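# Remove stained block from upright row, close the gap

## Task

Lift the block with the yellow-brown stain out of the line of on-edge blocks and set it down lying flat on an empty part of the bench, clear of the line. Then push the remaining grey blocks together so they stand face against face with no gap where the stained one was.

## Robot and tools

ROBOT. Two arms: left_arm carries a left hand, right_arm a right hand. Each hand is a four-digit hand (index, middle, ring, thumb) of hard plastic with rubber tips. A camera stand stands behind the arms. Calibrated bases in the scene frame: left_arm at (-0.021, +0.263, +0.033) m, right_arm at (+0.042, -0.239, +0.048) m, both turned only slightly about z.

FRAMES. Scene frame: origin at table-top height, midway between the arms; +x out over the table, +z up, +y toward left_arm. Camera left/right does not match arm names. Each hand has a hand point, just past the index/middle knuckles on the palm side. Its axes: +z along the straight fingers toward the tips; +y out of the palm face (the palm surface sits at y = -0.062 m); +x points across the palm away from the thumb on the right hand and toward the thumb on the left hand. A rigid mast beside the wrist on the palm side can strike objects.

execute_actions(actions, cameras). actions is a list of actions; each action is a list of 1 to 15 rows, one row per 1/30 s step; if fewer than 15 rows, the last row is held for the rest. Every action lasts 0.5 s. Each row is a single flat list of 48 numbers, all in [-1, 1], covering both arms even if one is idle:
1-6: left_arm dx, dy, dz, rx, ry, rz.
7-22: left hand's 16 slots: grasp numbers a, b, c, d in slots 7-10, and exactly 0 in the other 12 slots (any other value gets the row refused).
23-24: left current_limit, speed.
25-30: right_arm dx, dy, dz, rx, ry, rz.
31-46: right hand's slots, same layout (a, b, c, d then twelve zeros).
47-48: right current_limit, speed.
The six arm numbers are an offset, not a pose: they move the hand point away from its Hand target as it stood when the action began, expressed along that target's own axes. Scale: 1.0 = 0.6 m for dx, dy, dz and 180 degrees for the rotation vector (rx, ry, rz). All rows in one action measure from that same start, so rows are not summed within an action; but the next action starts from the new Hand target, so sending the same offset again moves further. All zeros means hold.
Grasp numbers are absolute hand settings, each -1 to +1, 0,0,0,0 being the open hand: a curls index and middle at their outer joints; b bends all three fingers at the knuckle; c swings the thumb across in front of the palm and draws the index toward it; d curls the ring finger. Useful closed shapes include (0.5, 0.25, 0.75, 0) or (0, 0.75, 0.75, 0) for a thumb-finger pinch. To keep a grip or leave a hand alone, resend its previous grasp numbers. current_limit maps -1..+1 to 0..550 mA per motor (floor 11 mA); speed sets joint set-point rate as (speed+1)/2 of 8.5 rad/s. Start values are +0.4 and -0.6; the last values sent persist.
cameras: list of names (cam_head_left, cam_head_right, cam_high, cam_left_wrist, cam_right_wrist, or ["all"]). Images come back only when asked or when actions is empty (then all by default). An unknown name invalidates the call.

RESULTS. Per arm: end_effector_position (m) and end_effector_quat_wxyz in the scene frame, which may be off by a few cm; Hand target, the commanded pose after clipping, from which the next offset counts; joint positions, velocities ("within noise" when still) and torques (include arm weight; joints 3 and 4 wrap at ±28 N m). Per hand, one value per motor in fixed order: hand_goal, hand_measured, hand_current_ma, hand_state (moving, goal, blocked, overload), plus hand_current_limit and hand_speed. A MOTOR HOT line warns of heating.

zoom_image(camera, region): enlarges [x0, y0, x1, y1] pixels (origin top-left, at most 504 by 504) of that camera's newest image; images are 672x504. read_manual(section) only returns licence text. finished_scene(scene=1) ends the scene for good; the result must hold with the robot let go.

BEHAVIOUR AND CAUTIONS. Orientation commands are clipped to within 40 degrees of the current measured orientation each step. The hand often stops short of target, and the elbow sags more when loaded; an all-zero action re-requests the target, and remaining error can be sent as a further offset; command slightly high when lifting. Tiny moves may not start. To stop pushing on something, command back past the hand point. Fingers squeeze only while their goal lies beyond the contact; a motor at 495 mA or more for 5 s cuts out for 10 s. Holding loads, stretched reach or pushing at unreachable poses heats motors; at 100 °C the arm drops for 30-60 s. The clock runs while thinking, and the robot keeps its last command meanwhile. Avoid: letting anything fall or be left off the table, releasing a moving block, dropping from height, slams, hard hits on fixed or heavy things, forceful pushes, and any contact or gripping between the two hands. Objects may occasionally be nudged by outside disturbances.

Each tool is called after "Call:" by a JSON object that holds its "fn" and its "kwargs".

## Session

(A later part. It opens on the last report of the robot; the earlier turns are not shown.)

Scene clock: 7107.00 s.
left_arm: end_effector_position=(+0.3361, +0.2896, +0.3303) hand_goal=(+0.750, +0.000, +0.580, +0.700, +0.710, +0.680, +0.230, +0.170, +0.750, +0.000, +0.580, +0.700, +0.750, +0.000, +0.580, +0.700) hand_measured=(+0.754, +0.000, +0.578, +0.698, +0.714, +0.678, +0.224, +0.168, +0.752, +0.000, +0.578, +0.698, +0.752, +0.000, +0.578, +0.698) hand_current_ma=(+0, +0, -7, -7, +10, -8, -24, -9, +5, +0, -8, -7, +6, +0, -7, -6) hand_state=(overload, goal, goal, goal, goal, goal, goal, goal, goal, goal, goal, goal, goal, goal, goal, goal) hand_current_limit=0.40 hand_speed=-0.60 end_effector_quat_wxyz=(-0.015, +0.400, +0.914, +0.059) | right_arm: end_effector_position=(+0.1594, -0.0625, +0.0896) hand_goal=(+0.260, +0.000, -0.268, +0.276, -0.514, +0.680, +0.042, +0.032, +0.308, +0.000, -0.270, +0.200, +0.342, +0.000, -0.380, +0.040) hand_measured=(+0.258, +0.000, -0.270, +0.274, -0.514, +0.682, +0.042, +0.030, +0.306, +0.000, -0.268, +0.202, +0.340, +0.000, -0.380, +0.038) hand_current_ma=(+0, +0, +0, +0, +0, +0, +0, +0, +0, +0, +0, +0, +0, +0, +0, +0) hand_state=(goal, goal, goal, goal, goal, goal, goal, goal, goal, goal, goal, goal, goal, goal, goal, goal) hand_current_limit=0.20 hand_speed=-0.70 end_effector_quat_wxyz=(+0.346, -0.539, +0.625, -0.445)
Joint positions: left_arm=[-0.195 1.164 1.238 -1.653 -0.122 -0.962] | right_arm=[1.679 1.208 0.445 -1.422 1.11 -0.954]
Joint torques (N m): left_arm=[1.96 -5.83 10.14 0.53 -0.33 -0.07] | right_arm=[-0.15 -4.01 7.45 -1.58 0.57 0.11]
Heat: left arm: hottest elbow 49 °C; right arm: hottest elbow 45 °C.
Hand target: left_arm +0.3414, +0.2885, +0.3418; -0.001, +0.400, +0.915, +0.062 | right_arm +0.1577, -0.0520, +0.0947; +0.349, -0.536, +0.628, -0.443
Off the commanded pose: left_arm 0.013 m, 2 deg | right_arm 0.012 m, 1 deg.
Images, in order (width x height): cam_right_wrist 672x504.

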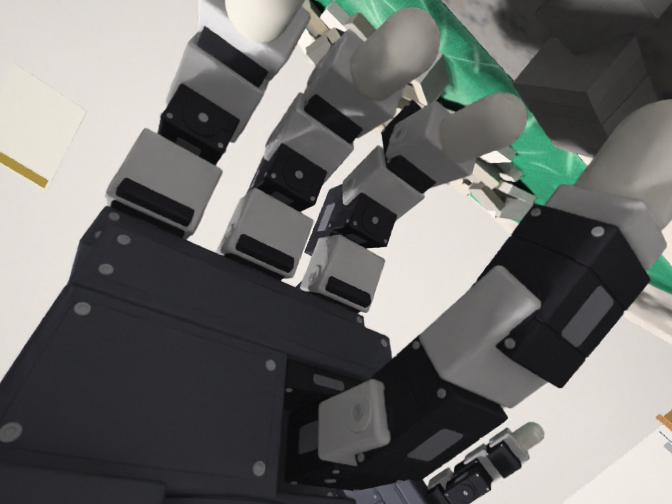

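Call:
{"fn": "execute_actions", "kwargs": {"actions": [[[0,0,0,0,0,0,0,0,0,0,0,0,0,0,0,0,0,0,0,0,0,0,0.4,-0.6,-0.0046,0.0342,0.0127,0,0,0,0.5,0.25,0.75,0.6,0,0,0,0,0,0,0,0,0,0,0,0,0.2,-0.7]]], "cameras": ["cam_right_wrist"]}}

Call:
{"fn": "zoom_image", "kwargs": {"camera": "cam_right_wrist", "region": [400, 0, 672, 200]}}

Scene clock: 7131.67 s.
left_arm: end_effector_position=(+0.3361, +0.2896, +0.3303) hand_goal=(+0.750, +0.000, +0.580, +0.700, +0.710, +0.680, +0.230, +0.170, +0.750, +0.000, +0.580, +0.700, +0.750, +0.000, +0.580, +0.700) hand_measured=(+0.754, +0.000, +0.578, +0.698, +0.714, +0.678, +0.224, +0.168, +0.752, +0.000, +0.578, +0.698, +0.752, +0.000, +0.578, +0.698) hand_current_ma=(+0, +0, -7, -7, +10, -8, -24, -9, +5, +0, -8, -7, +6, +0, -7, -6) hand_state=(overload, goal, goal, goal, goal, goal, goal, goal, goal, goal, goal, goal, goal, goal, goal, goal) hand_current_limit=0.40 hand_speed=-0.60 end_effector_quat_wxyz=(-0.015, +0.400, +0.914, +0.059) | right_arm: end_effector_position=(+0.1591, -0.0572, +0.0730) hand_goal=(+0.260, +0.000, -0.268, +0.276, -0.514, +0.680, +0.042, +0.032, +0.308, +0.000, -0.270, +0.200, +0.342, +0.000, -0.380, +0.040) hand_measured=(+0.258, +0.000, -0.270, +0.274, -0.514, +0.682, +0.042, +0.030, +0.306, +0.000, -0.268, +0.202, +0.340, +0.000, -0.380, +0.038) hand_current_ma=(+0, +0, +0, +0, +0, +0, +0, +0, +0, +0, +0, +0, -1, +0, +0, +0) hand_state=(goal, goal, goal, goal, goal, goal, goal, goal, goal, goal, goal, goal, goal, goal, goal, goal) hand_current_limit=0.20 hand_speed=-0.70 end_effector_quat_wxyz=(+0.343, -0.540, +0.622, -0.451)
Joint positions: left_arm=[-0.195 1.164 1.238 -1.653 -0.122 -0.962] | right_arm=[1.679 1.293 0.445 -1.357 1.11 -0.948]
Joint torques (N m): left_arm=[2.08 -5.77 10.13 0.54 -0.33 -0.08] | right_arm=[-0.26 -5.54 5.19 -0.65 0.59 0.11]
Heat: left arm: hottest elbow 49 °C; right arm: hottest elbow 43 °C.
Hand target: left_arm +0.3414, +0.2885, +0.3418; -0.001, +0.400, +0.915, +0.062 | right_arm +0.1577, -0.0501, +0.0727; +0.349, -0.536, +0.628, -0.443
Off the commanded pose: left_arm 0.013 m, 2 deg | right_arm 0.007 m, 1 deg.
Images, in order (width x height): cam_right_wrist 672x504.

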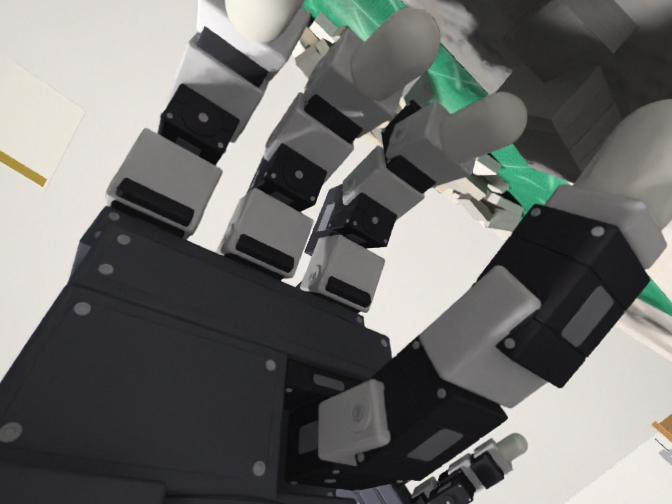

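Scaled by 1.853 from the camera's 672x504 image, which has a finer 960x720 frame.

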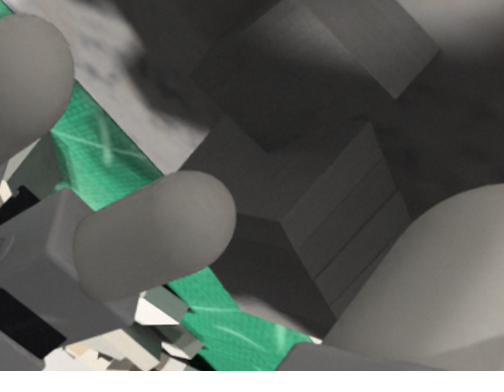

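Call:
{"fn": "execute_actions", "kwargs": {"actions": [[[0,0,0,0,0,0,0,0,0,0,0,0,0,0,0,0,0,0,0,0,0,0,0.4,-0.6,0.0207,0.0182,0.0150,0,0,0,0.5,0.25,0.75,0.6,0,0,0,0,0,0,0,0,0,0,0,0,0.2,-0.7]]], "cameras": ["cam_right_wrist"]}}

Call:
{"fn": "zoom_image", "kwargs": {"camera": "cam_right_wrist", "region": [400, 0, 672, 200]}}

Scene clock: 7161.87 s.
left_arm: end_effector_position=(+0.3361, +0.2896, +0.3303) hand_goal=(+0.750, +0.000, +0.580, +0.700, +0.710, +0.680, +0.230, +0.170, +0.750, +0.000, +0.580, +0.700, +0.750, +0.000, +0.580, +0.700) hand_measured=(+0.754, +0.000, +0.578, +0.698, +0.714, +0.678, +0.224, +0.168, +0.752, +0.000, +0.578, +0.698, +0.752, +0.000, +0.578, +0.698) hand_current_ma=(+0, +0, -7, -7, +10, -8, -24, -9, +5, +0, -8, -7, +6, +0, -7, -6) hand_state=(overload, goal, goal, goal, goal, goal, goal, goal, goal, goal, goal, goal, goal, goal, goal, goal) hand_current_limit=0.40 hand_speed=-0.60 end_effector_quat_wxyz=(-0.015, +0.400, +0.914, +0.059) | right_arm: end_effector_position=(+0.1599, -0.0652, +0.0618) hand_goal=(+0.260, +0.000, -0.268, +0.276, -0.514, +0.680, +0.042, +0.032, +0.308, +0.000, -0.270, +0.200, +0.342, +0.000, -0.380, +0.040) hand_measured=(+0.258, +0.000, -0.270, +0.274, -0.514, +0.682, +0.042, +0.030, +0.306, +0.000, -0.268, +0.202, +0.340, +0.000, -0.380, +0.038) hand_current_ma=(+0, +0, +0, +0, +0, +0, +0, +0, +0, +0, +0, +0, -1, +0, +0, +0) hand_state=(goal, goal, goal, goal, goal, goal, goal, goal, goal, goal, goal, goal, goal, goal, goal, goal) hand_current_limit=0.20 hand_speed=-0.70 end_effector_quat_wxyz=(+0.348, -0.537, +0.627, -0.445)
Joint positions: left_arm=[-0.195 1.164 1.238 -1.653 -0.122 -0.962] | right_arm=[1.679 1.293 0.404 -1.297 1.111 -0.947]
Joint torques (N m): left_arm=[2.14 -5.89 10.11 0.54 -0.34 -0.09] | right_arm=[-0.5 -4.95 4.31 -0.61 0.65 0.01]
Heat: left arm: hottest elbow 49 °C; right arm: hottest elbow 41 °C.
Hand target: left_arm +0.3414, +0.2885, +0.3418; -0.001, +0.400, +0.915, +0.062 | right_arm +0.1597, -0.0635, +0.0597; +0.349, -0.536, +0.628, -0.443
Off the commanded pose: left_arm 0.013 m, 2 deg | right_arm 0.003 m, 0 deg.
Images, in order (width x height): cam_right_wrist 672x504.

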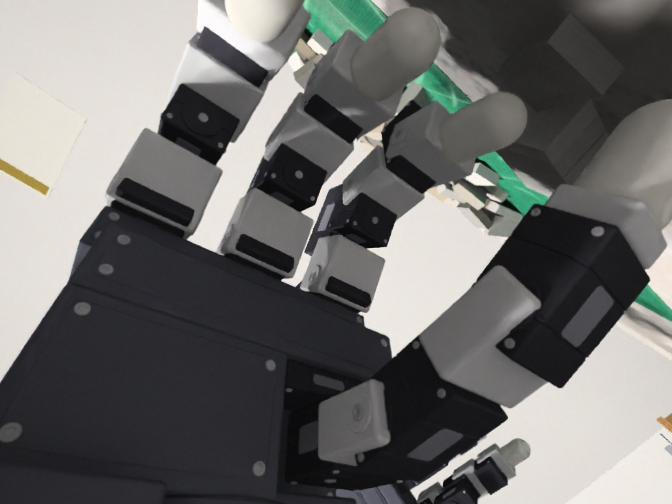

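Scaled by 1.853 from the camera's 672x504 image, which has a finer 960x720 frame.

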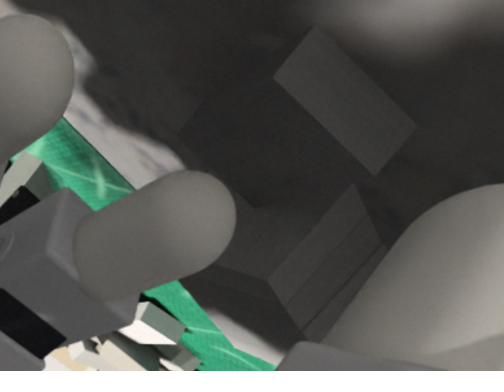

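Call:
{"fn": "execute_actions", "kwargs": {"actions": [[[0,0,0,0,0,0,0,0,0,0,0,0,0,0,0,0,0,0,0,0,0,0,0.4,-0.6,0.0003,0.0139,0.0056,0,0,0,0.5,0.25,0.75,0.6,0,0,0,0,0,0,0,0,0,0,0,0,0.2,-0.7]]], "cameras": ["cam_right_wrist"]}}

Call:
{"fn": "zoom_image", "kwargs": {"camera": "cam_right_wrist", "region": [400, 0, 672, 200]}}

Scene clock: 7174.13 s.
left_arm: end_effector_position=(+0.3361, +0.2896, +0.3303) hand_goal=(+0.750, +0.000, +0.580, +0.700, +0.710, +0.680, +0.230, +0.170, +0.750, +0.000, +0.580, +0.700, +0.750, +0.000, +0.580, +0.700) hand_measured=(+0.754, +0.000, +0.578, +0.698, +0.714, +0.678, +0.224, +0.168, +0.752, +0.000, +0.578, +0.698, +0.752, +0.000, +0.578, +0.698) hand_current_ma=(+0, +0, -7, -7, +10, -8, -24, -9, +5, +0, -8, -7, +6, +0, -7, -6) hand_state=(overload, goal, goal, goal, goal, goal, goal, goal, goal, goal, goal, goal, goal, goal, goal, goal) hand_current_limit=0.40 hand_speed=-0.60 end_effector_quat_wxyz=(-0.015, +0.400, +0.914, +0.059) | right_arm: end_effector_position=(+0.1597, -0.0628, +0.0542) hand_goal=(+0.260, +0.000, -0.268, +0.276, -0.514, +0.680, +0.042, +0.032, +0.308, +0.000, -0.270, +0.200, +0.342, +0.000, -0.380, +0.040) hand_measured=(+0.258, +0.000, -0.270, +0.274, -0.514, +0.682, +0.042, +0.030, +0.306, +0.000, -0.268, +0.202, +0.340, +0.000, -0.380, +0.038) hand_current_ma=(+0, +0, +0, +0, +0, +0, +0, +0, +0, +0, +0, +0, -1, +0, +0, +0) hand_state=(goal, goal, goal, goal, goal, goal, goal, goal, goal, goal, goal, goal, goal, goal, goal, goal) hand_current_limit=0.20 hand_speed=-0.70 end_effector_quat_wxyz=(+0.350, -0.536, +0.629, -0.442)
Joint positions: left_arm=[-0.195 1.164 1.238 -1.653 -0.122 -0.962] | right_arm=[1.679 1.322 0.398 -1.255 1.111 -0.947]
Joint torques (N m): left_arm=[2.14 -5.83 10.15 0.57 -0.34 -0.08] | right_arm=[-0.44 -4.89 3.69 -0.59 0.66 0.01]
Heat: left arm: hottest elbow 49 °C; right arm: hottest elbow 41 °C.
Hand target: left_arm +0.3414, +0.2885, +0.3418; -0.001, +0.400, +0.915, +0.062 | right_arm +0.1597, -0.0641, +0.0508; +0.349, -0.536, +0.628, -0.443
Off the commanded pose: left_arm 0.013 m, 2 deg | right_arm 0.004 m, 0 deg.
Images, in order (width x height): cam_right_wrist 672x504.

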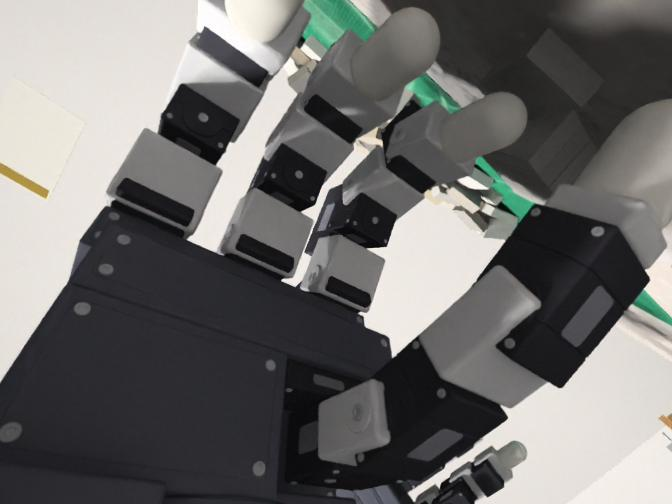

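Scaled by 1.853 from the camera's 672x504 image, which has a finer 960x720 frame.

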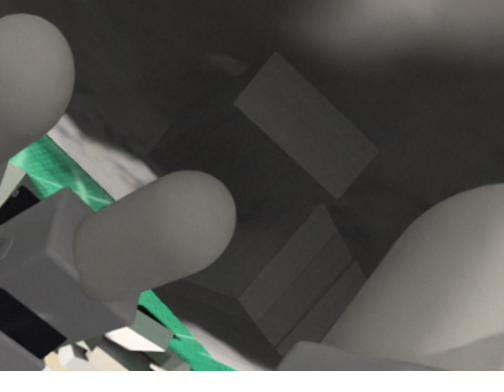

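Call:
{"fn": "execute_actions", "kwargs": {"actions": [[[0,0,0,0,0,0,0,0,0,0,0,0,0,0,0,0,0,0,0,0,0,0,0.4,-0.6,-0.0003,0.0078,0.003,0,0,0,0.5,0.25,0.75,0.6,0,0,0,0,0,0,0,0,0,0,0,0,0.2,-0.7]]]}}

Scene clock: 7180.57 s.
left_arm: end_effector_position=(+0.3361, +0.2896, +0.3303) hand_goal=(+0.750, +0.000, +0.580, +0.700, +0.710, +0.680, +0.230, +0.170, +0.750, +0.000, +0.580, +0.700, +0.750, +0.000, +0.580, +0.700) hand_measured=(+0.754, +0.000, +0.578, +0.698, +0.714, +0.678, +0.224, +0.168, +0.752, +0.000, +0.578, +0.698, +0.752, +0.000, +0.578, +0.698) hand_current_ma=(+0, +0, -7, -7, +10, -8, -24, -9, +5, +0, -8, -7, +6, +0, -7, -6) hand_state=(overload, goal, goal, goal, goal, goal, goal, goal, goal, goal, goal, goal, goal, goal, goal, goal) hand_current_limit=0.40 hand_speed=-0.60 end_effector_quat_wxyz=(-0.015, +0.400, +0.914, +0.059) | right_arm: end_effector_position=(+0.1597, -0.0627, +0.0496) hand_goal=(+0.260, +0.000, -0.268, +0.276, -0.514, +0.680, +0.042, +0.032, +0.308, +0.000, -0.270, +0.200, +0.342, +0.000, -0.380, +0.040) hand_measured=(+0.258, +0.000, -0.270, +0.274, -0.514, +0.682, +0.042, +0.030, +0.306, +0.000, -0.268, +0.202, +0.340, +0.000, -0.380, +0.038) hand_current_ma=(+0, +0, +0, +0, +0, +0, +0, +0, +0, +0, +0, +0, -1, +0, +0, +0) hand_state=(goal, goal, goal, goal, goal, goal, goal, goal, goal, goal, goal, goal, goal, goal, goal, goal) hand_current_limit=0.20 hand_speed=-0.70 end_effector_quat_wxyz=(+0.350, -0.536, +0.629, -0.442)
Joint positions: left_arm=[-0.195 1.164 1.238 -1.653 -0.122 -0.962] | right_arm=[1.679 1.34 0.394 -1.232 1.111 -0.947]
Joint torques (N m): left_arm=[1.96 -5.83 10.11 0.51 -0.33 -0.08] | right_arm=[-0.38 -4.72 3.58 -0.54 0.65 0.03]
Heat: left arm: hottest elbow 49 °C; right arm: hottest elbow 40 °C.
Hand target: left_arm +0.3414, +0.2885, +0.3418; -0.001, +0.400, +0.915, +0.062 | right_arm +0.1596, -0.0641, +0.0457; +0.349, -0.536, +0.628, -0.443
Off the commanded pose: left_arm 0.013 m, 2 deg | right_arm 0.004 m, 0 deg.

Call:
{"fn": "execute_actions", "kwargs": {"actions": [[[0,0,0,0,0,0,0,0,0,0,0,0,0,0,0,0,0,0,0,0,0,0,0.4,-0.6,0.0000,0.0047,0.0018,0,0,0,0.5,0.25,0.75,0.6,0,0,0,0,0,0,0,0,0,0,0,0,0.2,-0.7]]], "cameras": ["cam_right_wrist"]}}

Call:
{"fn": "zoom_image", "kwargs": {"camera": "cam_right_wrist", "region": [400, 0, 672, 200]}}

Scene clock: 7187.83 s.
left_arm: end_effector_position=(+0.3361, +0.2896, +0.3303) hand_goal=(+0.750, +0.000, +0.580, +0.700, +0.710, +0.680, +0.230, +0.170, +0.750, +0.000, +0.580, +0.700, +0.750, +0.000, +0.580, +0.700) hand_measured=(+0.754, +0.000, +0.578, +0.698, +0.714, +0.678, +0.224, +0.168, +0.752, +0.000, +0.578, +0.698, +0.752, +0.000, +0.578, +0.698) hand_current_ma=(+0, +0, -7, -7, +10, -8, -24, -9, +5, +0, -8, -7, +6, +0, -7, -6) hand_state=(overload, goal, goal, goal, goal, goal, goal, goal, goal, goal, goal, goal, goal, goal, goal, goal) hand_current_limit=0.40 hand_speed=-0.60 end_effector_quat_wxyz=(-0.015, +0.400, +0.914, +0.059) | right_arm: end_effector_position=(+0.1603, -0.0625, +0.0483) hand_goal=(+0.260, +0.000, -0.268, +0.276, -0.514, +0.680, +0.042, +0.032, +0.308, +0.000, -0.270, +0.200, +0.342, +0.000, -0.380, +0.040) hand_measured=(+0.258, -0.002, -0.282, +0.266, -0.514, +0.682, +0.042, +0.030, +0.306, +0.000, -0.268, +0.202, +0.340, +0.000, -0.380, +0.038) hand_current_ma=(+0, +0, -7, -4, +0, +0, +0, +0, +0, +0, +0, +0, -1, +0, +0, +0) hand_state=(goal, goal, goal, goal, goal, goal, goal, goal, goal, goal, goal, goal, goal, goal, goal, goal) hand_current_limit=0.20 hand_speed=-0.70 end_effector_quat_wxyz=(+0.352, -0.536, +0.628, -0.442)
Joint positions: left_arm=[-0.195 1.164 1.238 -1.653 -0.122 -0.962] | right_arm=[1.679 1.346 0.392 -1.224 1.115 -0.947]
Joint torques (N m): left_arm=[2.14 -5.95 10.13 0.54 -0.33 -0.08] | right_arm=[-0.5 -4.37 3.4 -0.4 0.48 0.04]
Heat: left arm: hottest elbow 49 °C; right arm: hottest elbow 40 °C.
Hand target: left_arm +0.3414, +0.2885, +0.3418; -0.001, +0.400, +0.915, +0.062 | right_arm +0.1596, -0.0643, +0.0427; +0.349, -0.536, +0.628, -0.443
Off the commanded pose: left_arm 0.013 m, 2 deg | right_arm 0.006 m, 0 deg.
Images, in order (width x height): cam_right_wrist 672x504.

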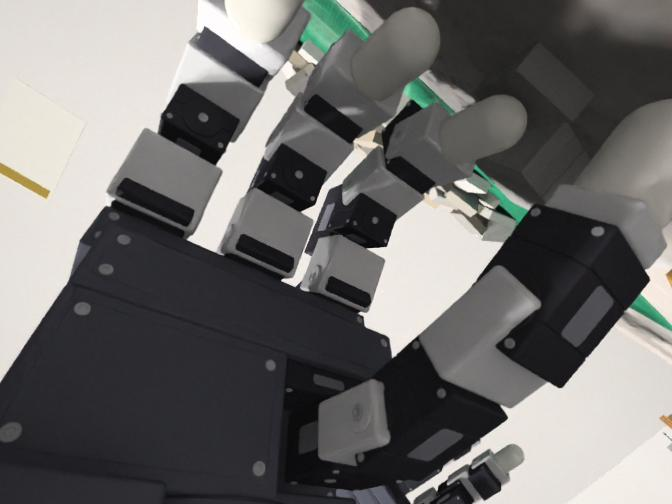

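Scaled by 1.853 from the camera's 672x504 image, which has a finer 960x720 frame.

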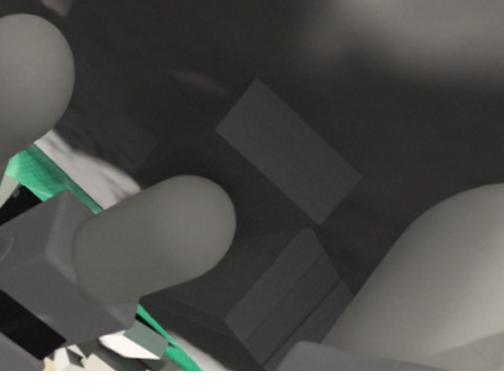

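Call:
{"fn": "execute_actions", "kwargs": {"actions": [[[0,0,0,0,0,0,0,0,0,0,0,0,0,0,0,0,0,0,0,0,0,0,0.4,-0.6,0.0,0.0031,0.0012,0,0,0,0.5,0.25,0.75,0.6,0,0,0,0,0,0,0,0,0,0,0,0,0.2,-0.7]],[[0,0,0,0,0,0,0,0,0,0,0,0,0,0,0,0,0,0,0,0,0,0,0.4,-0.6,0.0101,0.0004,0.0,0,0,0,0.5,0.25,0.75,0.6,0,0,0,0,0,0,0,0,0,0,0,0,0.2,-0.7]]], "cameras": ["cam_right_wrist"]}}

Call:
{"fn": "zoom_image", "kwargs": {"camera": "cam_right_wrist", "region": [400, 0, 672, 200]}}

Scene clock: 7197.50 s.
left_arm: end_effector_position=(+0.3361, +0.2896, +0.3303) hand_goal=(+0.750, +0.000, +0.580, +0.700, +0.710, +0.680, +0.230, +0.170, +0.750, +0.000, +0.580, +0.700, +0.750, +0.000, +0.580, +0.700) hand_measured=(+0.754, +0.000, +0.578, +0.698, +0.714, +0.678, +0.224, +0.168, +0.752, +0.000, +0.578, +0.698, +0.752, +0.000, +0.578, +0.698) hand_current_ma=(+0, +0, -7, -7, +10, -8, -24, -9, +5, +0, -8, -7, +6, +0, -7, -6) hand_state=(overload, goal, goal, goal, goal, goal, goal, goal, goal, goal, goal, goal, goal, goal, goal, goal) hand_current_limit=0.40 hand_speed=-0.60 end_effector_quat_wxyz=(-0.015, +0.400, +0.914, +0.059) | right_arm: end_effector_position=(+0.1615, -0.0640, +0.0466) hand_goal=(+0.260, +0.000, -0.268, +0.276, -0.514, +0.680, +0.042, +0.032, +0.308, +0.000, -0.270, +0.200, +0.342, +0.000, -0.380, +0.040) hand_measured=(+0.254, +0.000, -0.294, +0.260, -0.514, +0.682, +0.042, +0.030, +0.306, +0.000, -0.268, +0.202, +0.340, +0.000, -0.380, +0.038) hand_current_ma=(-2, +0, -20, -9, +0, +0, +0, +0, +0, +0, +0, +0, -1, +0, +0, +0) hand_state=(goal, goal, blocked, goal, goal, goal, goal, goal, goal, goal, goal, goal, goal, goal, goal, goal) hand_current_limit=0.20 hand_speed=-0.70 end_effector_quat_wxyz=(+0.356, -0.529, +0.631, -0.441)
Joint positions: left_arm=[-0.195 1.164 1.238 -1.653 -0.122 -0.962] | right_arm=[1.679 1.352 0.383 -1.218 1.119 -0.923]
Joint torques (N m): left_arm=[2.08 -5.83 10.13 0.51 -0.34 -0.08] | right_arm=[0.21 -5.07 2.78 -0.68 0.18 -0.05]
Heat: left arm: hottest elbow 49 °C; right arm: hottest elbow 39 °C.
Hand target: left_arm +0.3414, +0.2885, +0.3418; -0.001, +0.400, +0.915, +0.062 | right_arm +0.1584, -0.0701, +0.0407; +0.349, -0.536, +0.628, -0.443
Off the commanded pose: left_arm 0.013 m, 2 deg | right_arm 0.009 m, 1 deg.
Images, in order (width x height): cam_right_wrist 672x504.

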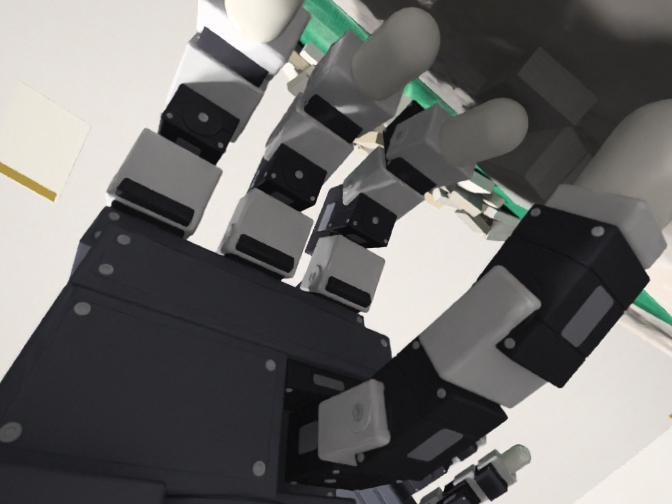

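Scaled by 1.853 from the camera's 672x504 image, which has a finer 960x720 frame.

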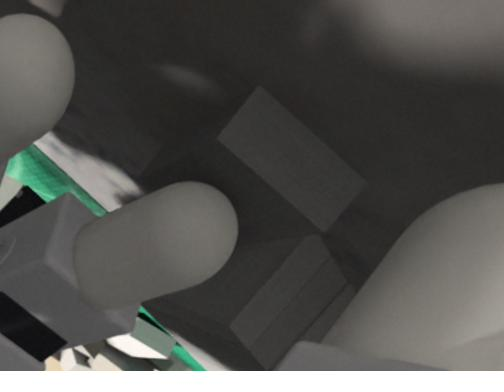

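Call:
{"fn": "execute_actions", "kwargs": {"actions": [[[0,0,0,0,0,0,0,0,0,0,0,0,0,0,0,0,0,0,0,0,0,0,0.4,-0.6,0.0134,-0.0031,-0.0004,0,0,0,0.5,0.25,0.75,0.6,0,0,0,0,0,0,0,0,0,0,0,0,0.2,-0.7]]], "cameras": ["cam_right_wrist"]}}

Call:
{"fn": "zoom_image", "kwargs": {"camera": "cam_right_wrist", "region": [400, 0, 672, 200]}}

Scene clock: 7206.73 s.
left_arm: end_effector_position=(+0.3361, +0.2896, +0.3303) hand_goal=(+0.750, +0.000, +0.580, +0.700, +0.710, +0.680, +0.230, +0.170, +0.750, +0.000, +0.580, +0.700, +0.750, +0.000, +0.580, +0.700) hand_measured=(+0.754, +0.000, +0.578, +0.698, +0.714, +0.678, +0.224, +0.168, +0.752, +0.000, +0.578, +0.698, +0.752, +0.000, +0.578, +0.698) hand_current_ma=(+0, +0, -7, -7, +10, -8, -24, -9, +5, +0, -8, -7, +6, +0, -7, -6) hand_state=(overload, goal, goal, goal, goal, goal, goal, goal, goal, goal, goal, goal, goal, goal, goal, goal) hand_current_limit=0.40 hand_speed=-0.60 end_effector_quat_wxyz=(-0.015, +0.400, +0.914, +0.059) | right_arm: end_effector_position=(+0.1603, -0.0668, +0.0462) hand_goal=(+0.260, +0.000, -0.268, +0.276, -0.514, +0.680, +0.042, +0.032, +0.308, +0.000, -0.270, +0.200, +0.342, +0.000, -0.380, +0.040) hand_measured=(+0.254, +0.010, -0.294, +0.260, -0.514, +0.682, +0.042, +0.030, +0.306, +0.000, -0.268, +0.202, +0.340, +0.000, -0.380, +0.038) hand_current_ma=(-2, +3, -20, -9, +0, +0, +0, +0, +0, +0, +0, +0, -1, +0, +0, +0) hand_state=(goal, goal, blocked, goal, goal, goal, goal, goal, goal, goal, goal, goal, goal, goal, goal, goal) hand_current_limit=0.20 hand_speed=-0.70 end_effector_quat_wxyz=(+0.361, -0.526, +0.636, -0.435)
Joint positions: left_arm=[-0.195 1.164 1.238 -1.653 -0.122 -0.962] | right_arm=[1.688 1.339 0.37 -1.218 1.114 -0.902]
Joint torques (N m): left_arm=[2.02 -5.77 10.13 0.54 -0.34 -0.08] | right_arm=[0.26 -5.89 2.55 -1.39 0.17 -0.11]
Heat: left arm: hottest elbow 49 °C; right arm: hottest elbow 39 °C.
Hand target: left_arm +0.3414, +0.2885, +0.3418; -0.001, +0.400, +0.915, +0.062 | right_arm +0.1574, -0.0780, +0.0428; +0.349, -0.536, +0.628, -0.443
Off the commanded pose: left_arm 0.013 m, 2 deg | right_arm 0.012 m, 2 deg.
Images, in order (width x height): cam_right_wrist 672x504.

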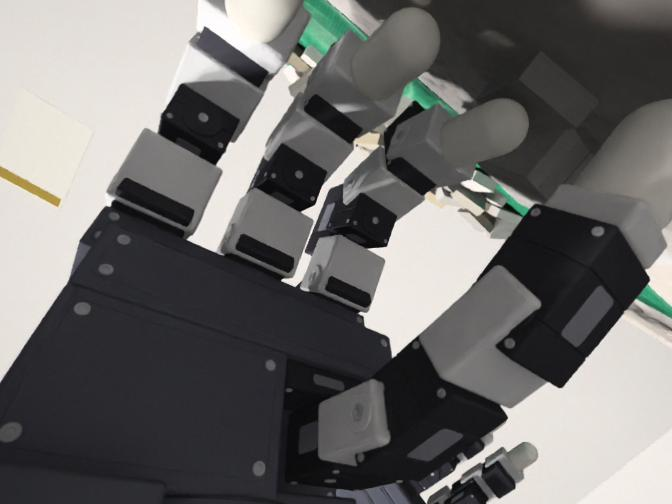

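Scaled by 1.853 from the camera's 672x504 image, which has a finer 960x720 frame.

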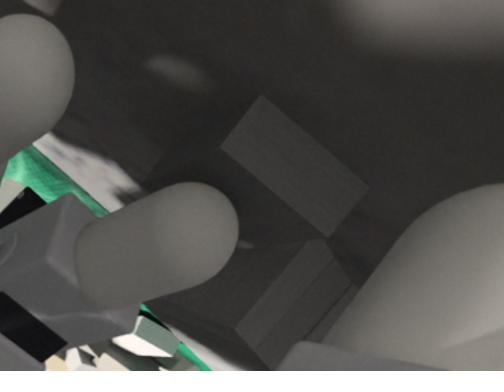

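Call:
{"fn": "execute_actions", "kwargs": {"actions": [[[0,0,0,0,0,0,0,0,0,0,0,0,0,0,0,0,0,0,0,0,0,0,0.4,-0.6,0.0134,-0.0031,-0.0004,0,0,0,0.5,0.25,0.75,0.6,0,0,0,0,0,0,0,0,0,0,0,0,0.2,-0.7]]], "cameras": ["cam_right_wrist"]}}

Call:
{"fn": "zoom_image", "kwargs": {"camera": "cam_right_wrist", "region": [400, 0, 672, 200]}}

Scene clock: 7214.43 s.
left_arm: end_effector_position=(+0.3361, +0.2896, +0.3303) hand_goal=(+0.750, +0.000, +0.580, +0.700, +0.710, +0.680, +0.230, +0.170, +0.750, +0.000, +0.580, +0.700, +0.750, +0.000, +0.580, +0.700) hand_measured=(+0.754, +0.000, +0.578, +0.698, +0.714, +0.678, +0.224, +0.168, +0.752, +0.000, +0.578, +0.698, +0.752, +0.000, +0.578, +0.698) hand_current_ma=(+0, +0, -7, -7, +10, -8, -24, -9, +5, +0, -8, -7, +6, +0, -7, -6) hand_state=(overload, goal, goal, goal, goal, goal, goal, goal, goal, goal, goal, goal, goal, goal, goal, goal) hand_current_limit=0.40 hand_speed=-0.60 end_effector_quat_wxyz=(-0.015, +0.400, +0.914, +0.059) | right_arm: end_effector_position=(+0.1586, -0.0755, +0.0464) hand_goal=(+0.260, +0.000, -0.268, +0.276, -0.514, +0.680, +0.042, +0.032, +0.308, +0.000, -0.270, +0.200, +0.342, +0.000, -0.380, +0.040) hand_measured=(+0.254, +0.010, -0.292, +0.260, -0.514, +0.682, +0.042, +0.030, +0.306, +0.000, -0.268, +0.202, +0.340, +0.000, -0.380, +0.038) hand_current_ma=(-2, +3, -17, -9, +0, +0, +0, +0, +0, +0, +0, +0, -1, +0, +0, +0) hand_state=(goal, goal, blocked, goal, goal, goal, goal, goal, goal, goal, goal, goal, goal, goal, goal, goal) hand_current_limit=0.20 hand_speed=-0.70 end_effector_quat_wxyz=(+0.360, -0.527, +0.636, -0.434)
Joint positions: left_arm=[-0.195 1.164 1.238 -1.653 -0.122 -0.962] | right_arm=[1.699 1.315 0.35 -1.233 1.104 -0.888]
Joint torques (N m): left_arm=[2.02 -5.89 10.13 0.54 -0.33 -0.08] | right_arm=[0.21 -5.6 2.91 -1.8 0.28 -0.05]
Heat: left arm: hottest elbow 49 °C; right arm: hottest elbow 39 °C.
Hand target: left_arm +0.3414, +0.2885, +0.3418; -0.001, +0.400, +0.915, +0.062 | right_arm +0.1564, -0.0860, +0.0450; +0.349, -0.536, +0.628, -0.443
Off the commanded pose: left_arm 0.013 m, 2 deg | right_arm 0.011 m, 2 deg.
Images, in order (width x height): cam_right_wrist 672x504.

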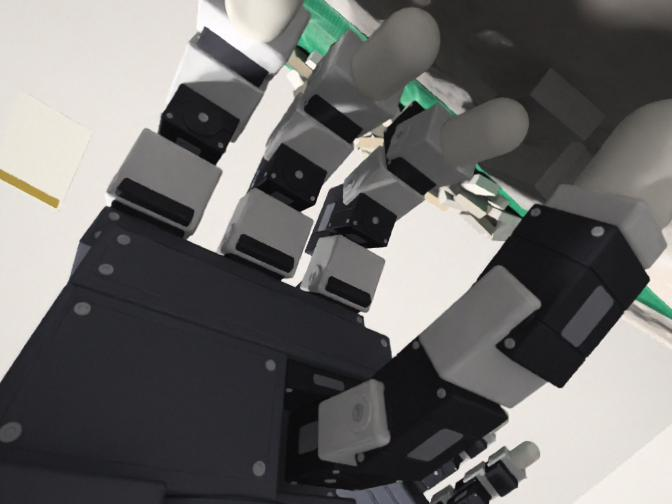

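Scaled by 1.853 from the camera's 672x504 image, which has a finer 960x720 frame.

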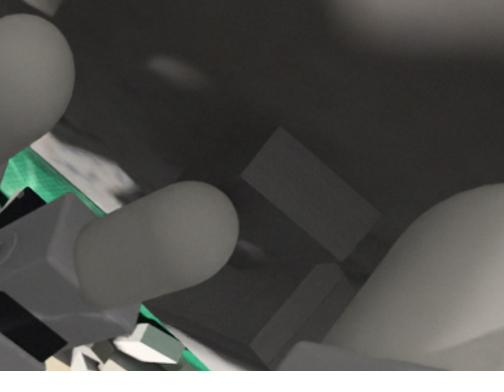

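Call:
{"fn": "zoom_image", "kwargs": {"camera": "cam_right_wrist", "region": [470, 40, 640, 200]}}

Scaled by 2.965 from the camera's 672x504 image, which has a finer 960x720 frame.

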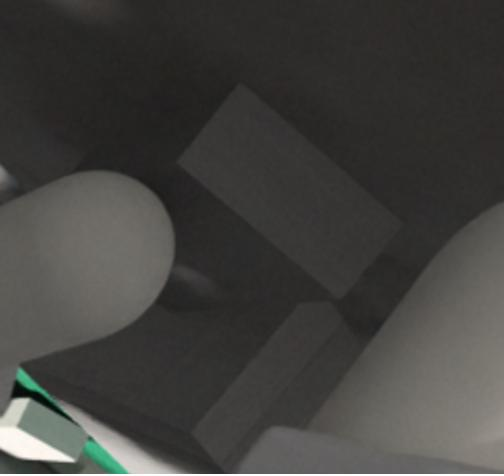

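Call:
{"fn": "execute_actions", "kwargs": {"actions": [[[0,0,0,0,0,0,0,0,0,0,0,0,0,0,0,0,0,0,0,0,0,0,0.4,-0.6,-0.0125,-0.0485,-0.0145,0,0,0,0.5,0.25,0.75,0.6,0,0,0,0,0,0,0,0,0,0,0,0,0.2,-0.7]],[[0,0,0,0,0,0,0,0,0,0,0,0,0,0,0,0,0,0,0,0,0,0,0.4,-0.6,-0.0107,-0.0114,0.0280,0,0,0,0,-0.25,0.75,0,0,0,0,0,0,0,0,0,0,0,0,0,0.2,-0.7]]], "cameras": ["cam_right_wrist"]}}

Call:
{"fn": "zoom_image", "kwargs": {"camera": "cam_right_wrist", "region": [450, 0, 672, 167]}}

Scene clock: 7290.53 s.
left_arm: end_effector_position=(+0.3361, +0.2896, +0.3303) hand_goal=(+0.750, +0.000, +0.580, +0.700, +0.710, +0.680, +0.230, +0.170, +0.750, +0.000, +0.580, +0.700, +0.750, +0.000, +0.580, +0.700) hand_measured=(+0.754, +0.000, +0.578, +0.698, +0.714, +0.678, +0.224, +0.168, +0.752, +0.000, +0.578, +0.698, +0.752, +0.000, +0.578, +0.698) hand_current_ma=(+0, +0, -7, -7, +10, -8, -24, -9, +5, +0, -8, -7, +6, +0, -7, -6) hand_state=(overload, goal, goal, goal, goal, goal, goal, goal, goal, goal, goal, goal, goal, goal, goal, goal) hand_current_limit=0.40 hand_speed=-0.60 end_effector_quat_wxyz=(-0.015, +0.400, +0.914, +0.059) | right_arm: end_effector_position=(+0.1786, -0.0808, +0.0726) hand_goal=(+0.826, +0.000, +0.092, +0.650, -0.564, +0.680, +0.042, +0.008, +1.000, +0.000, +0.630, +0.926, +1.000, +0.000, +0.580, +0.650) hand_measured=(+0.806, +0.002, +0.086, +0.648, -0.562, +0.682, +0.042, +0.010, +0.980, +0.000, +0.622, +0.922, +0.976, +0.000, +0.572, +0.646) hand_current_ma=(-14, +0, -2, +0, +0, +0, +0, +1, -16, +0, -2, -1, -21, +0, -3, -1) hand_state=(goal, goal, goal, goal, goal, goal, goal, goal, blocked, goal, goal, goal, blocked, goal, goal, goal) hand_current_limit=0.20 hand_speed=-0.70 end_effector_quat_wxyz=(+0.346, -0.541, +0.620, -0.451)
Joint positions: left_arm=[-0.195 1.164 1.238 -1.653 -0.122 -0.962] | right_arm=[1.579 1.149 0.361 -1.222 1.169 -1.16]
Joint torques (N m): left_arm=[2.14 -5.77 10.11 0.54 -0.33 -0.08] | right_arm=[-1.14 -5.25 6.06 -0.34 0.72 -0.1]
Heat: left arm: hottest elbow 49 °C; right arm: hottest elbow 38 °C.
Hand target: left_arm +0.3414, +0.2885, +0.3418; -0.001, +0.400, +0.915, +0.062 | right_arm +0.1795, -0.0750, +0.0749; +0.349, -0.536, +0.628, -0.443
Off the commanded pose: left_arm 0.013 m, 2 deg | right_arm 0.006 m, 1 deg.
Images, in order (width x height): cam_right_wrist 672x504.

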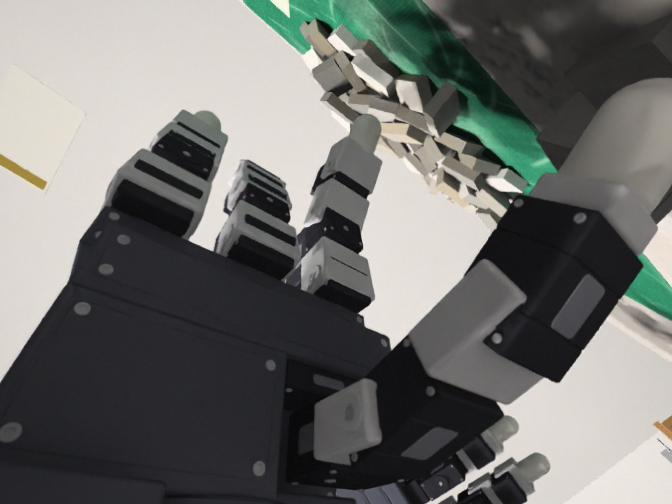

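Scaled by 2.270 from the camera's 672x504 image, which has a finer 960x720 frame.

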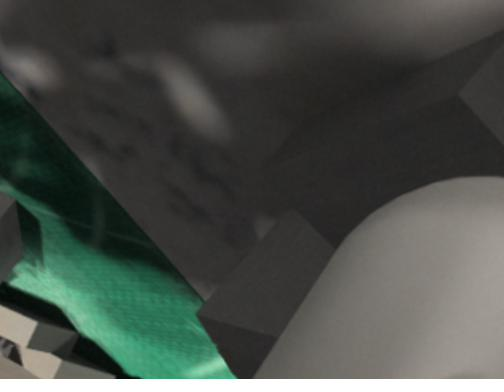

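Call:
{"fn": "execute_actions", "kwargs": {"actions": [[[0,0,0,0,0,0,0,0,0,0,0,0,0,0,0,0,0,0,0,0,0,0,0.4,-0.6,-0.0109,0.0283,0.0091,0,0,0,0,-0.25,0.75,0,0,0,0,0,0,0,0,0,0,0,0,0,0.2,-0.7]]], "cameras": ["cam_right_wrist"]}}

Call:
{"fn": "zoom_image", "kwargs": {"camera": "cam_right_wrist", "region": [500, 0, 672, 130]}}

Scene clock: 7300.43 s.
left_arm: end_effector_position=(+0.3361, +0.2896, +0.3303) hand_goal=(+0.750, +0.000, +0.580, +0.700, +0.710, +0.680, +0.230, +0.170, +0.750, +0.000, +0.580, +0.700, +0.750, +0.000, +0.580, +0.700) hand_measured=(+0.754, +0.000, +0.578, +0.698, +0.714, +0.678, +0.224, +0.168, +0.752, +0.000, +0.578, +0.698, +0.752, +0.000, +0.578, +0.698) hand_current_ma=(+0, +0, -7, -7, +10, -8, -24, -9, +5, +0, -8, -7, +6, +0, -7, -6) hand_state=(overload, goal, goal, goal, goal, goal, goal, goal, goal, goal, goal, goal, goal, goal, goal, goal) hand_current_limit=0.40 hand_speed=-0.60 end_effector_quat_wxyz=(-0.015, +0.400, +0.914, +0.059) | right_arm: end_effector_position=(+0.1784, -0.0689, +0.0587) hand_goal=(+0.826, +0.000, +0.092, +0.650, -0.564, +0.680, +0.042, +0.008, +1.000, +0.000, +0.630, +0.926, +1.000, +0.000, +0.580, +0.650) hand_measured=(+0.808, +0.002, +0.086, +0.648, -0.562, +0.682, +0.042, +0.010, +0.982, +0.000, +0.624, +0.922, +0.978, +0.000, +0.572, +0.646) hand_current_ma=(-12, +0, -2, +0, +0, +0, +0, +1, -13, +0, -2, -1, -18, +0, -3, -1) hand_state=(goal, goal, goal, goal, goal, goal, goal, goal, goal, goal, goal, goal, blocked, goal, goal, goal) hand_current_limit=0.20 hand_speed=-0.70 end_effector_quat_wxyz=(+0.352, -0.537, +0.626, -0.442)
Joint positions: left_arm=[-0.195 1.164 1.238 -1.653 -0.122 -0.962] | right_arm=[1.579 1.219 0.361 -1.125 1.166 -1.163]
Joint torques (N m): left_arm=[1.96 -5.83 10.14 0.53 -0.34 -0.08] | right_arm=[-1.08 -4.31 4.88 -0.32 0.77 -0.09]
Heat: left arm: hottest elbow 49 °C; right arm: hottest elbow 38 °C.
Hand target: left_arm +0.3414, +0.2885, +0.3418; -0.001, +0.400, +0.915, +0.062 | right_arm +0.1794, -0.0690, +0.0569; +0.349, -0.536, +0.628, -0.443
Off the commanded pose: left_arm 0.013 m, 2 deg | right_arm 0.002 m, 0 deg.
Images, in order (width x height): cam_right_wrist 672x504.

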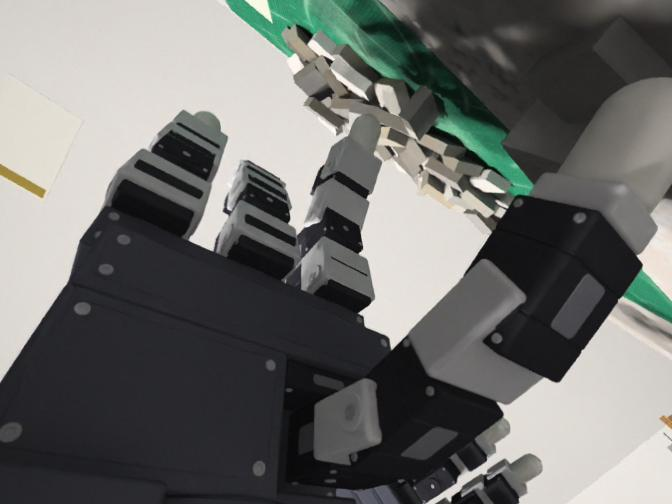

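Scaled by 2.930 from the camera's 672x504 image, which has a finer 960x720 frame.

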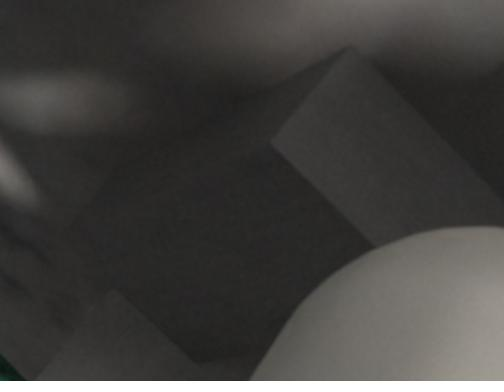

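Call:
{"fn": "execute_actions", "kwargs": {"actions": [[[0,0,0,0,0,0,0,0,0,0,0,0,0,0,0,0,0,0,0,0,0,0,0.4,-0.6,-0.001,0.0256,0.01,0,0,0,0,-0.25,0.75,0,0,0,0,0,0,0,0,0,0,0,0,0,0.2,-0.7]]]}}

Scene clock: 7317.47 s.
left_arm: end_effector_position=(+0.3361, +0.2896, +0.3303) hand_goal=(+0.750, +0.000, +0.580, +0.700, +0.710, +0.680, +0.230, +0.170, +0.750, +0.000, +0.580, +0.700, +0.750, +0.000, +0.580, +0.700) hand_measured=(+0.754, +0.000, +0.578, +0.698, +0.714, +0.678, +0.224, +0.168, +0.752, +0.000, +0.578, +0.698, +0.752, +0.000, +0.578, +0.698) hand_current_ma=(+0, +0, -7, -7, +10, -8, -24, -9, +5, +0, -8, -7, +6, +0, -7, -6) hand_state=(overload, goal, goal, goal, goal, goal, goal, goal, goal, goal, goal, goal, goal, goal, goal, goal) hand_current_limit=0.40 hand_speed=-0.60 end_effector_quat_wxyz=(-0.015, +0.400, +0.914, +0.059) | right_arm: end_effector_position=(+0.1784, -0.0665, +0.0433) hand_goal=(+0.826, +0.000, +0.092, +0.650, -0.564, +0.680, +0.042, +0.008, +1.000, +0.000, +0.630, +0.926, +1.000, +0.000, +0.580, +0.650) hand_measured=(+0.810, +0.002, +0.086, +0.648, -0.564, +0.682, +0.042, +0.010, +0.982, +0.000, +0.624, +0.922, +0.980, +0.000, +0.572, +0.646) hand_current_ma=(-11, +0, -2, +0, +0, +0, +0, +1, -11, +0, -2, -1, -15, +0, -2, -1) hand_state=(goal, goal, goal, goal, goal, goal, goal, goal, goal, goal, goal, goal, blocked, goal, goal, goal) hand_current_limit=0.20 hand_speed=-0.70 end_effector_quat_wxyz=(+0.354, -0.536, +0.628, -0.441)
Joint positions: left_arm=[-0.195 1.164 1.238 -1.653 -0.122 -0.962] | right_arm=[1.579 1.283 0.347 -1.041 1.166 -1.163]
Joint torques (N m): left_arm=[2.02 -5.83 10.13 0.54 -0.34 -0.08] | right_arm=[-1.2 -4.84 4.01 -0.34 0.79 -0.1]
Heat: left arm: hottest elbow 49 °C; right arm: hottest elbow 38 °C.
Hand target: left_arm +0.3414, +0.2885, +0.3418; -0.001, +0.400, +0.915, +0.062 | right_arm +0.1794, -0.0691, +0.0404; +0.349, -0.536, +0.628, -0.443
Off the commanded pose: left_arm 0.013 m, 2 deg | right_arm 0.004 m, 1 deg.

Call:
{"fn": "execute_actions", "kwargs": {"actions": [[[0,0,0,0,0,0,0,0,0,0,0,0,0,0,0,0,0,0,0,0,0,0,0.4,-0.6,0.0060,-0.0064,0.0169,0,0,0,0,-0.25,0.75,0,0,0,0,0,0,0,0,0,0,0,0,0,0.2,-0.7]]], "cameras": ["cam_right_wrist"]}}

Call:
{"fn": "zoom_image", "kwargs": {"camera": "cam_right_wrist", "region": [480, 0, 672, 145]}}

Scene clock: 7325.57 s.
left_arm: end_effector_position=(+0.3361, +0.2896, +0.3303) hand_goal=(+0.750, +0.000, +0.580, +0.700, +0.710, +0.680, +0.230, +0.170, +0.750, +0.000, +0.580, +0.700, +0.750, +0.000, +0.580, +0.700) hand_measured=(+0.754, +0.000, +0.578, +0.698, +0.714, +0.678, +0.224, +0.168, +0.752, +0.000, +0.578, +0.698, +0.752, +0.000, +0.578, +0.698) hand_current_ma=(+0, +0, -7, -7, +10, -8, -24, -9, +5, +0, -8, -7, +6, +0, -7, -6) hand_state=(overload, goal, goal, goal, goal, goal, goal, goal, goal, goal, goal, goal, goal, goal, goal, goal) hand_current_limit=0.40 hand_speed=-0.60 end_effector_quat_wxyz=(-0.015, +0.400, +0.914, +0.059) | right_arm: end_effector_position=(+0.1883, -0.0731, +0.0405) hand_goal=(+0.826, +0.000, +0.092, +0.650, -0.564, +0.680, +0.042, +0.008, +1.000, +0.000, +0.630, +0.926, +1.000, +0.000, +0.580, +0.650) hand_measured=(+0.810, +0.002, +0.086, +0.648, -0.562, +0.682, +0.042, +0.008, +0.982, +0.000, +0.624, +0.922, +0.980, +0.000, +0.572, +0.646) hand_current_ma=(-11, +0, -2, +0, +0, +0, +0, +0, -11, +0, -2, -1, -15, +0, -2, -1) hand_state=(goal, goal, goal, goal, goal, goal, goal, goal, goal, goal, goal, goal, blocked, goal, goal, goal) hand_current_limit=0.20 hand_speed=-0.70 end_effector_quat_wxyz=(+0.349, -0.537, +0.626, -0.444)
Joint positions: left_arm=[-0.195 1.164 1.238 -1.653 -0.122 -0.962] | right_arm=[1.519 1.242 0.317 -0.935 1.184 -1.302]
Joint torques (N m): left_arm=[2.08 -5.95 10.14 0.55 -0.33 -0.08] | right_arm=[-1.2 -5.95 4.25 -0.24 0.9 -0.14]
Heat: left arm: hottest elbow 49 °C; right arm: hottest elbow 38 °C.
Hand target: left_arm +0.3414, +0.2885, +0.3418; -0.001, +0.400, +0.915, +0.062 | right_arm +0.1894, -0.0746, +0.0404; +0.349, -0.536, +0.628, -0.443
Off the commanded pose: left_arm 0.013 m, 2 deg | right_arm 0.002 m, 0 deg.
Images, in order (width x height): cam_right_wrist 672x504.

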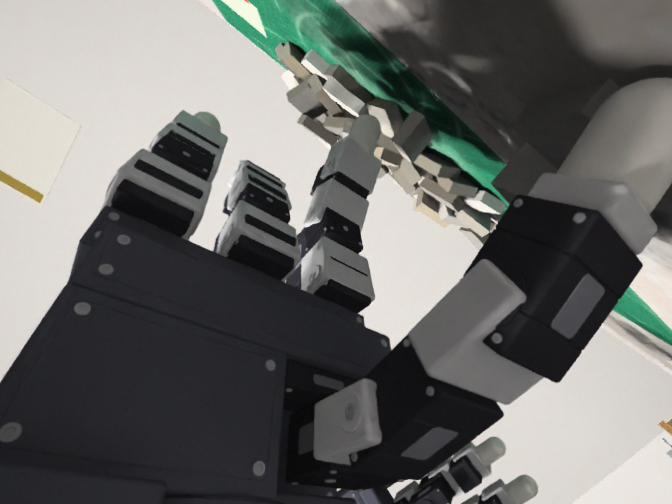

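Scaled by 2.625 from the camera's 672x504 image, which has a finer 960x720 frame.

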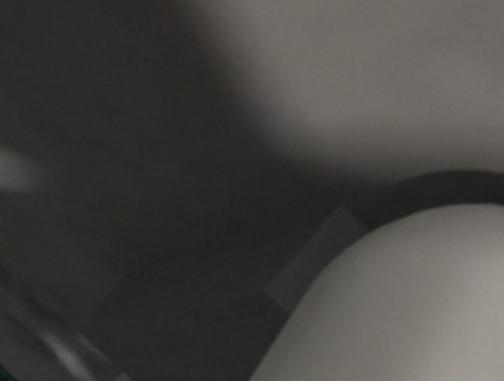

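Call:
{"fn": "execute_actions", "kwargs": {"actions": [[[0,0,0,0,0,0,0,0,0,0,0,0,0,0,0,0,0,0,0,0,0,0,0.4,-0.6,0.0004,-0.0108,0.0140,0,0,0,0,-0.25,0.75,0,0,0,0,0,0,0,0,0,0,0,0,0,0.2,-0.7]]], "cameras": ["cam_right_wrist"]}}

Call:
{"fn": "zoom_image", "kwargs": {"camera": "cam_right_wrist", "region": [480, 0, 672, 145]}}

Scene clock: 7345.60 s.
left_arm: end_effector_position=(+0.3361, +0.2896, +0.3303) hand_goal=(+0.750, +0.000, +0.580, +0.700, +0.710, +0.680, +0.230, +0.170, +0.750, +0.000, +0.580, +0.700, +0.750, +0.000, +0.580, +0.700) hand_measured=(+0.754, +0.000, +0.578, +0.698, +0.714, +0.678, +0.224, +0.168, +0.752, +0.000, +0.578, +0.698, +0.752, +0.000, +0.578, +0.698) hand_current_ma=(+0, +0, -7, -7, +10, -8, -24, -9, +5, +0, -8, -7, +6, +0, -7, -6) hand_state=(overload, goal, goal, goal, goal, goal, goal, goal, goal, goal, goal, goal, goal, goal, goal, goal) hand_current_limit=0.40 hand_speed=-0.60 end_effector_quat_wxyz=(-0.015, +0.400, +0.914, +0.059) | right_arm: end_effector_position=(+0.1981, -0.0745, +0.0438) hand_goal=(+0.826, +0.000, +0.092, +0.650, -0.564, +0.680, +0.042, +0.008, +1.000, +0.000, +0.630, +0.926, +1.000, +0.000, +0.580, +0.650) hand_measured=(+0.810, +0.002, +0.086, +0.648, -0.566, +0.680, +0.044, +0.010, +0.982, +0.000, +0.624, +0.922, +0.980, +0.000, +0.572, +0.646) hand_current_ma=(-10, +0, -1, +0, +0, +0, +0, +1, -11, +0, -2, -1, -15, +0, -2, -1) hand_state=(goal, goal, goal, goal, goal, goal, goal, goal, goal, goal, goal, goal, blocked, goal, goal, goal) hand_current_limit=0.20 hand_speed=-0.70 end_effector_quat_wxyz=(+0.349, -0.538, +0.625, -0.444)
Joint positions: left_arm=[-0.195 1.164 1.238 -1.653 -0.122 -0.962] | right_arm=[1.462 1.181 0.297 -0.831 1.197 -1.461]
Joint velocities: left_arm=[within noise] | right_arm=[-0.005 0.015 -0.017 -0.051 0.066 -0.022]
Joint torques (N m): left_arm=[2.08 -5.83 10.11 0.54 -0.34 -0.08] | right_arm=[-1.26 -5.6 4.6 0.05 0.88 -0.09]
Heat: left arm: hottest elbow 49 °C; right arm: hottest elbow 38 °C.
Hand target: left_arm +0.3414, +0.2885, +0.3418; -0.001, +0.400, +0.915, +0.062 | right_arm +0.1994, -0.0765, +0.0434; +0.349, -0.536, +0.628, -0.443
Off the commanded pose: left_arm 0.013 m, 2 deg | right_arm 0.002 m, 0 deg.
Images, in order (width x height): cam_right_wrist 672x504.

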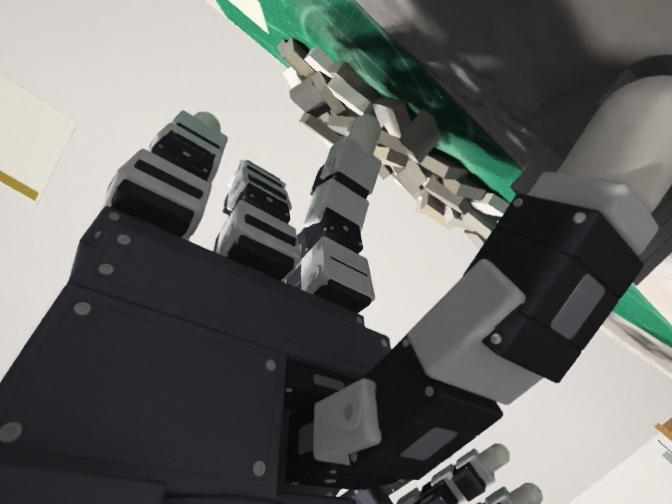

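Scaled by 2.625 from the camera's 672x504 image, which has a finer 960x720 frame.

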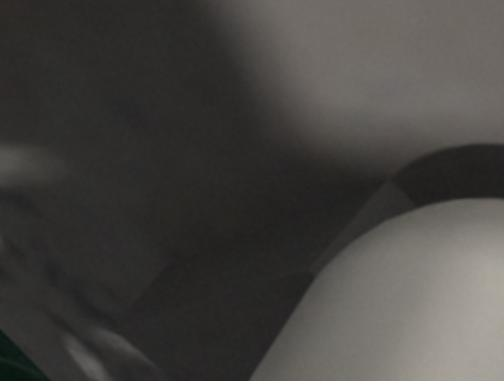

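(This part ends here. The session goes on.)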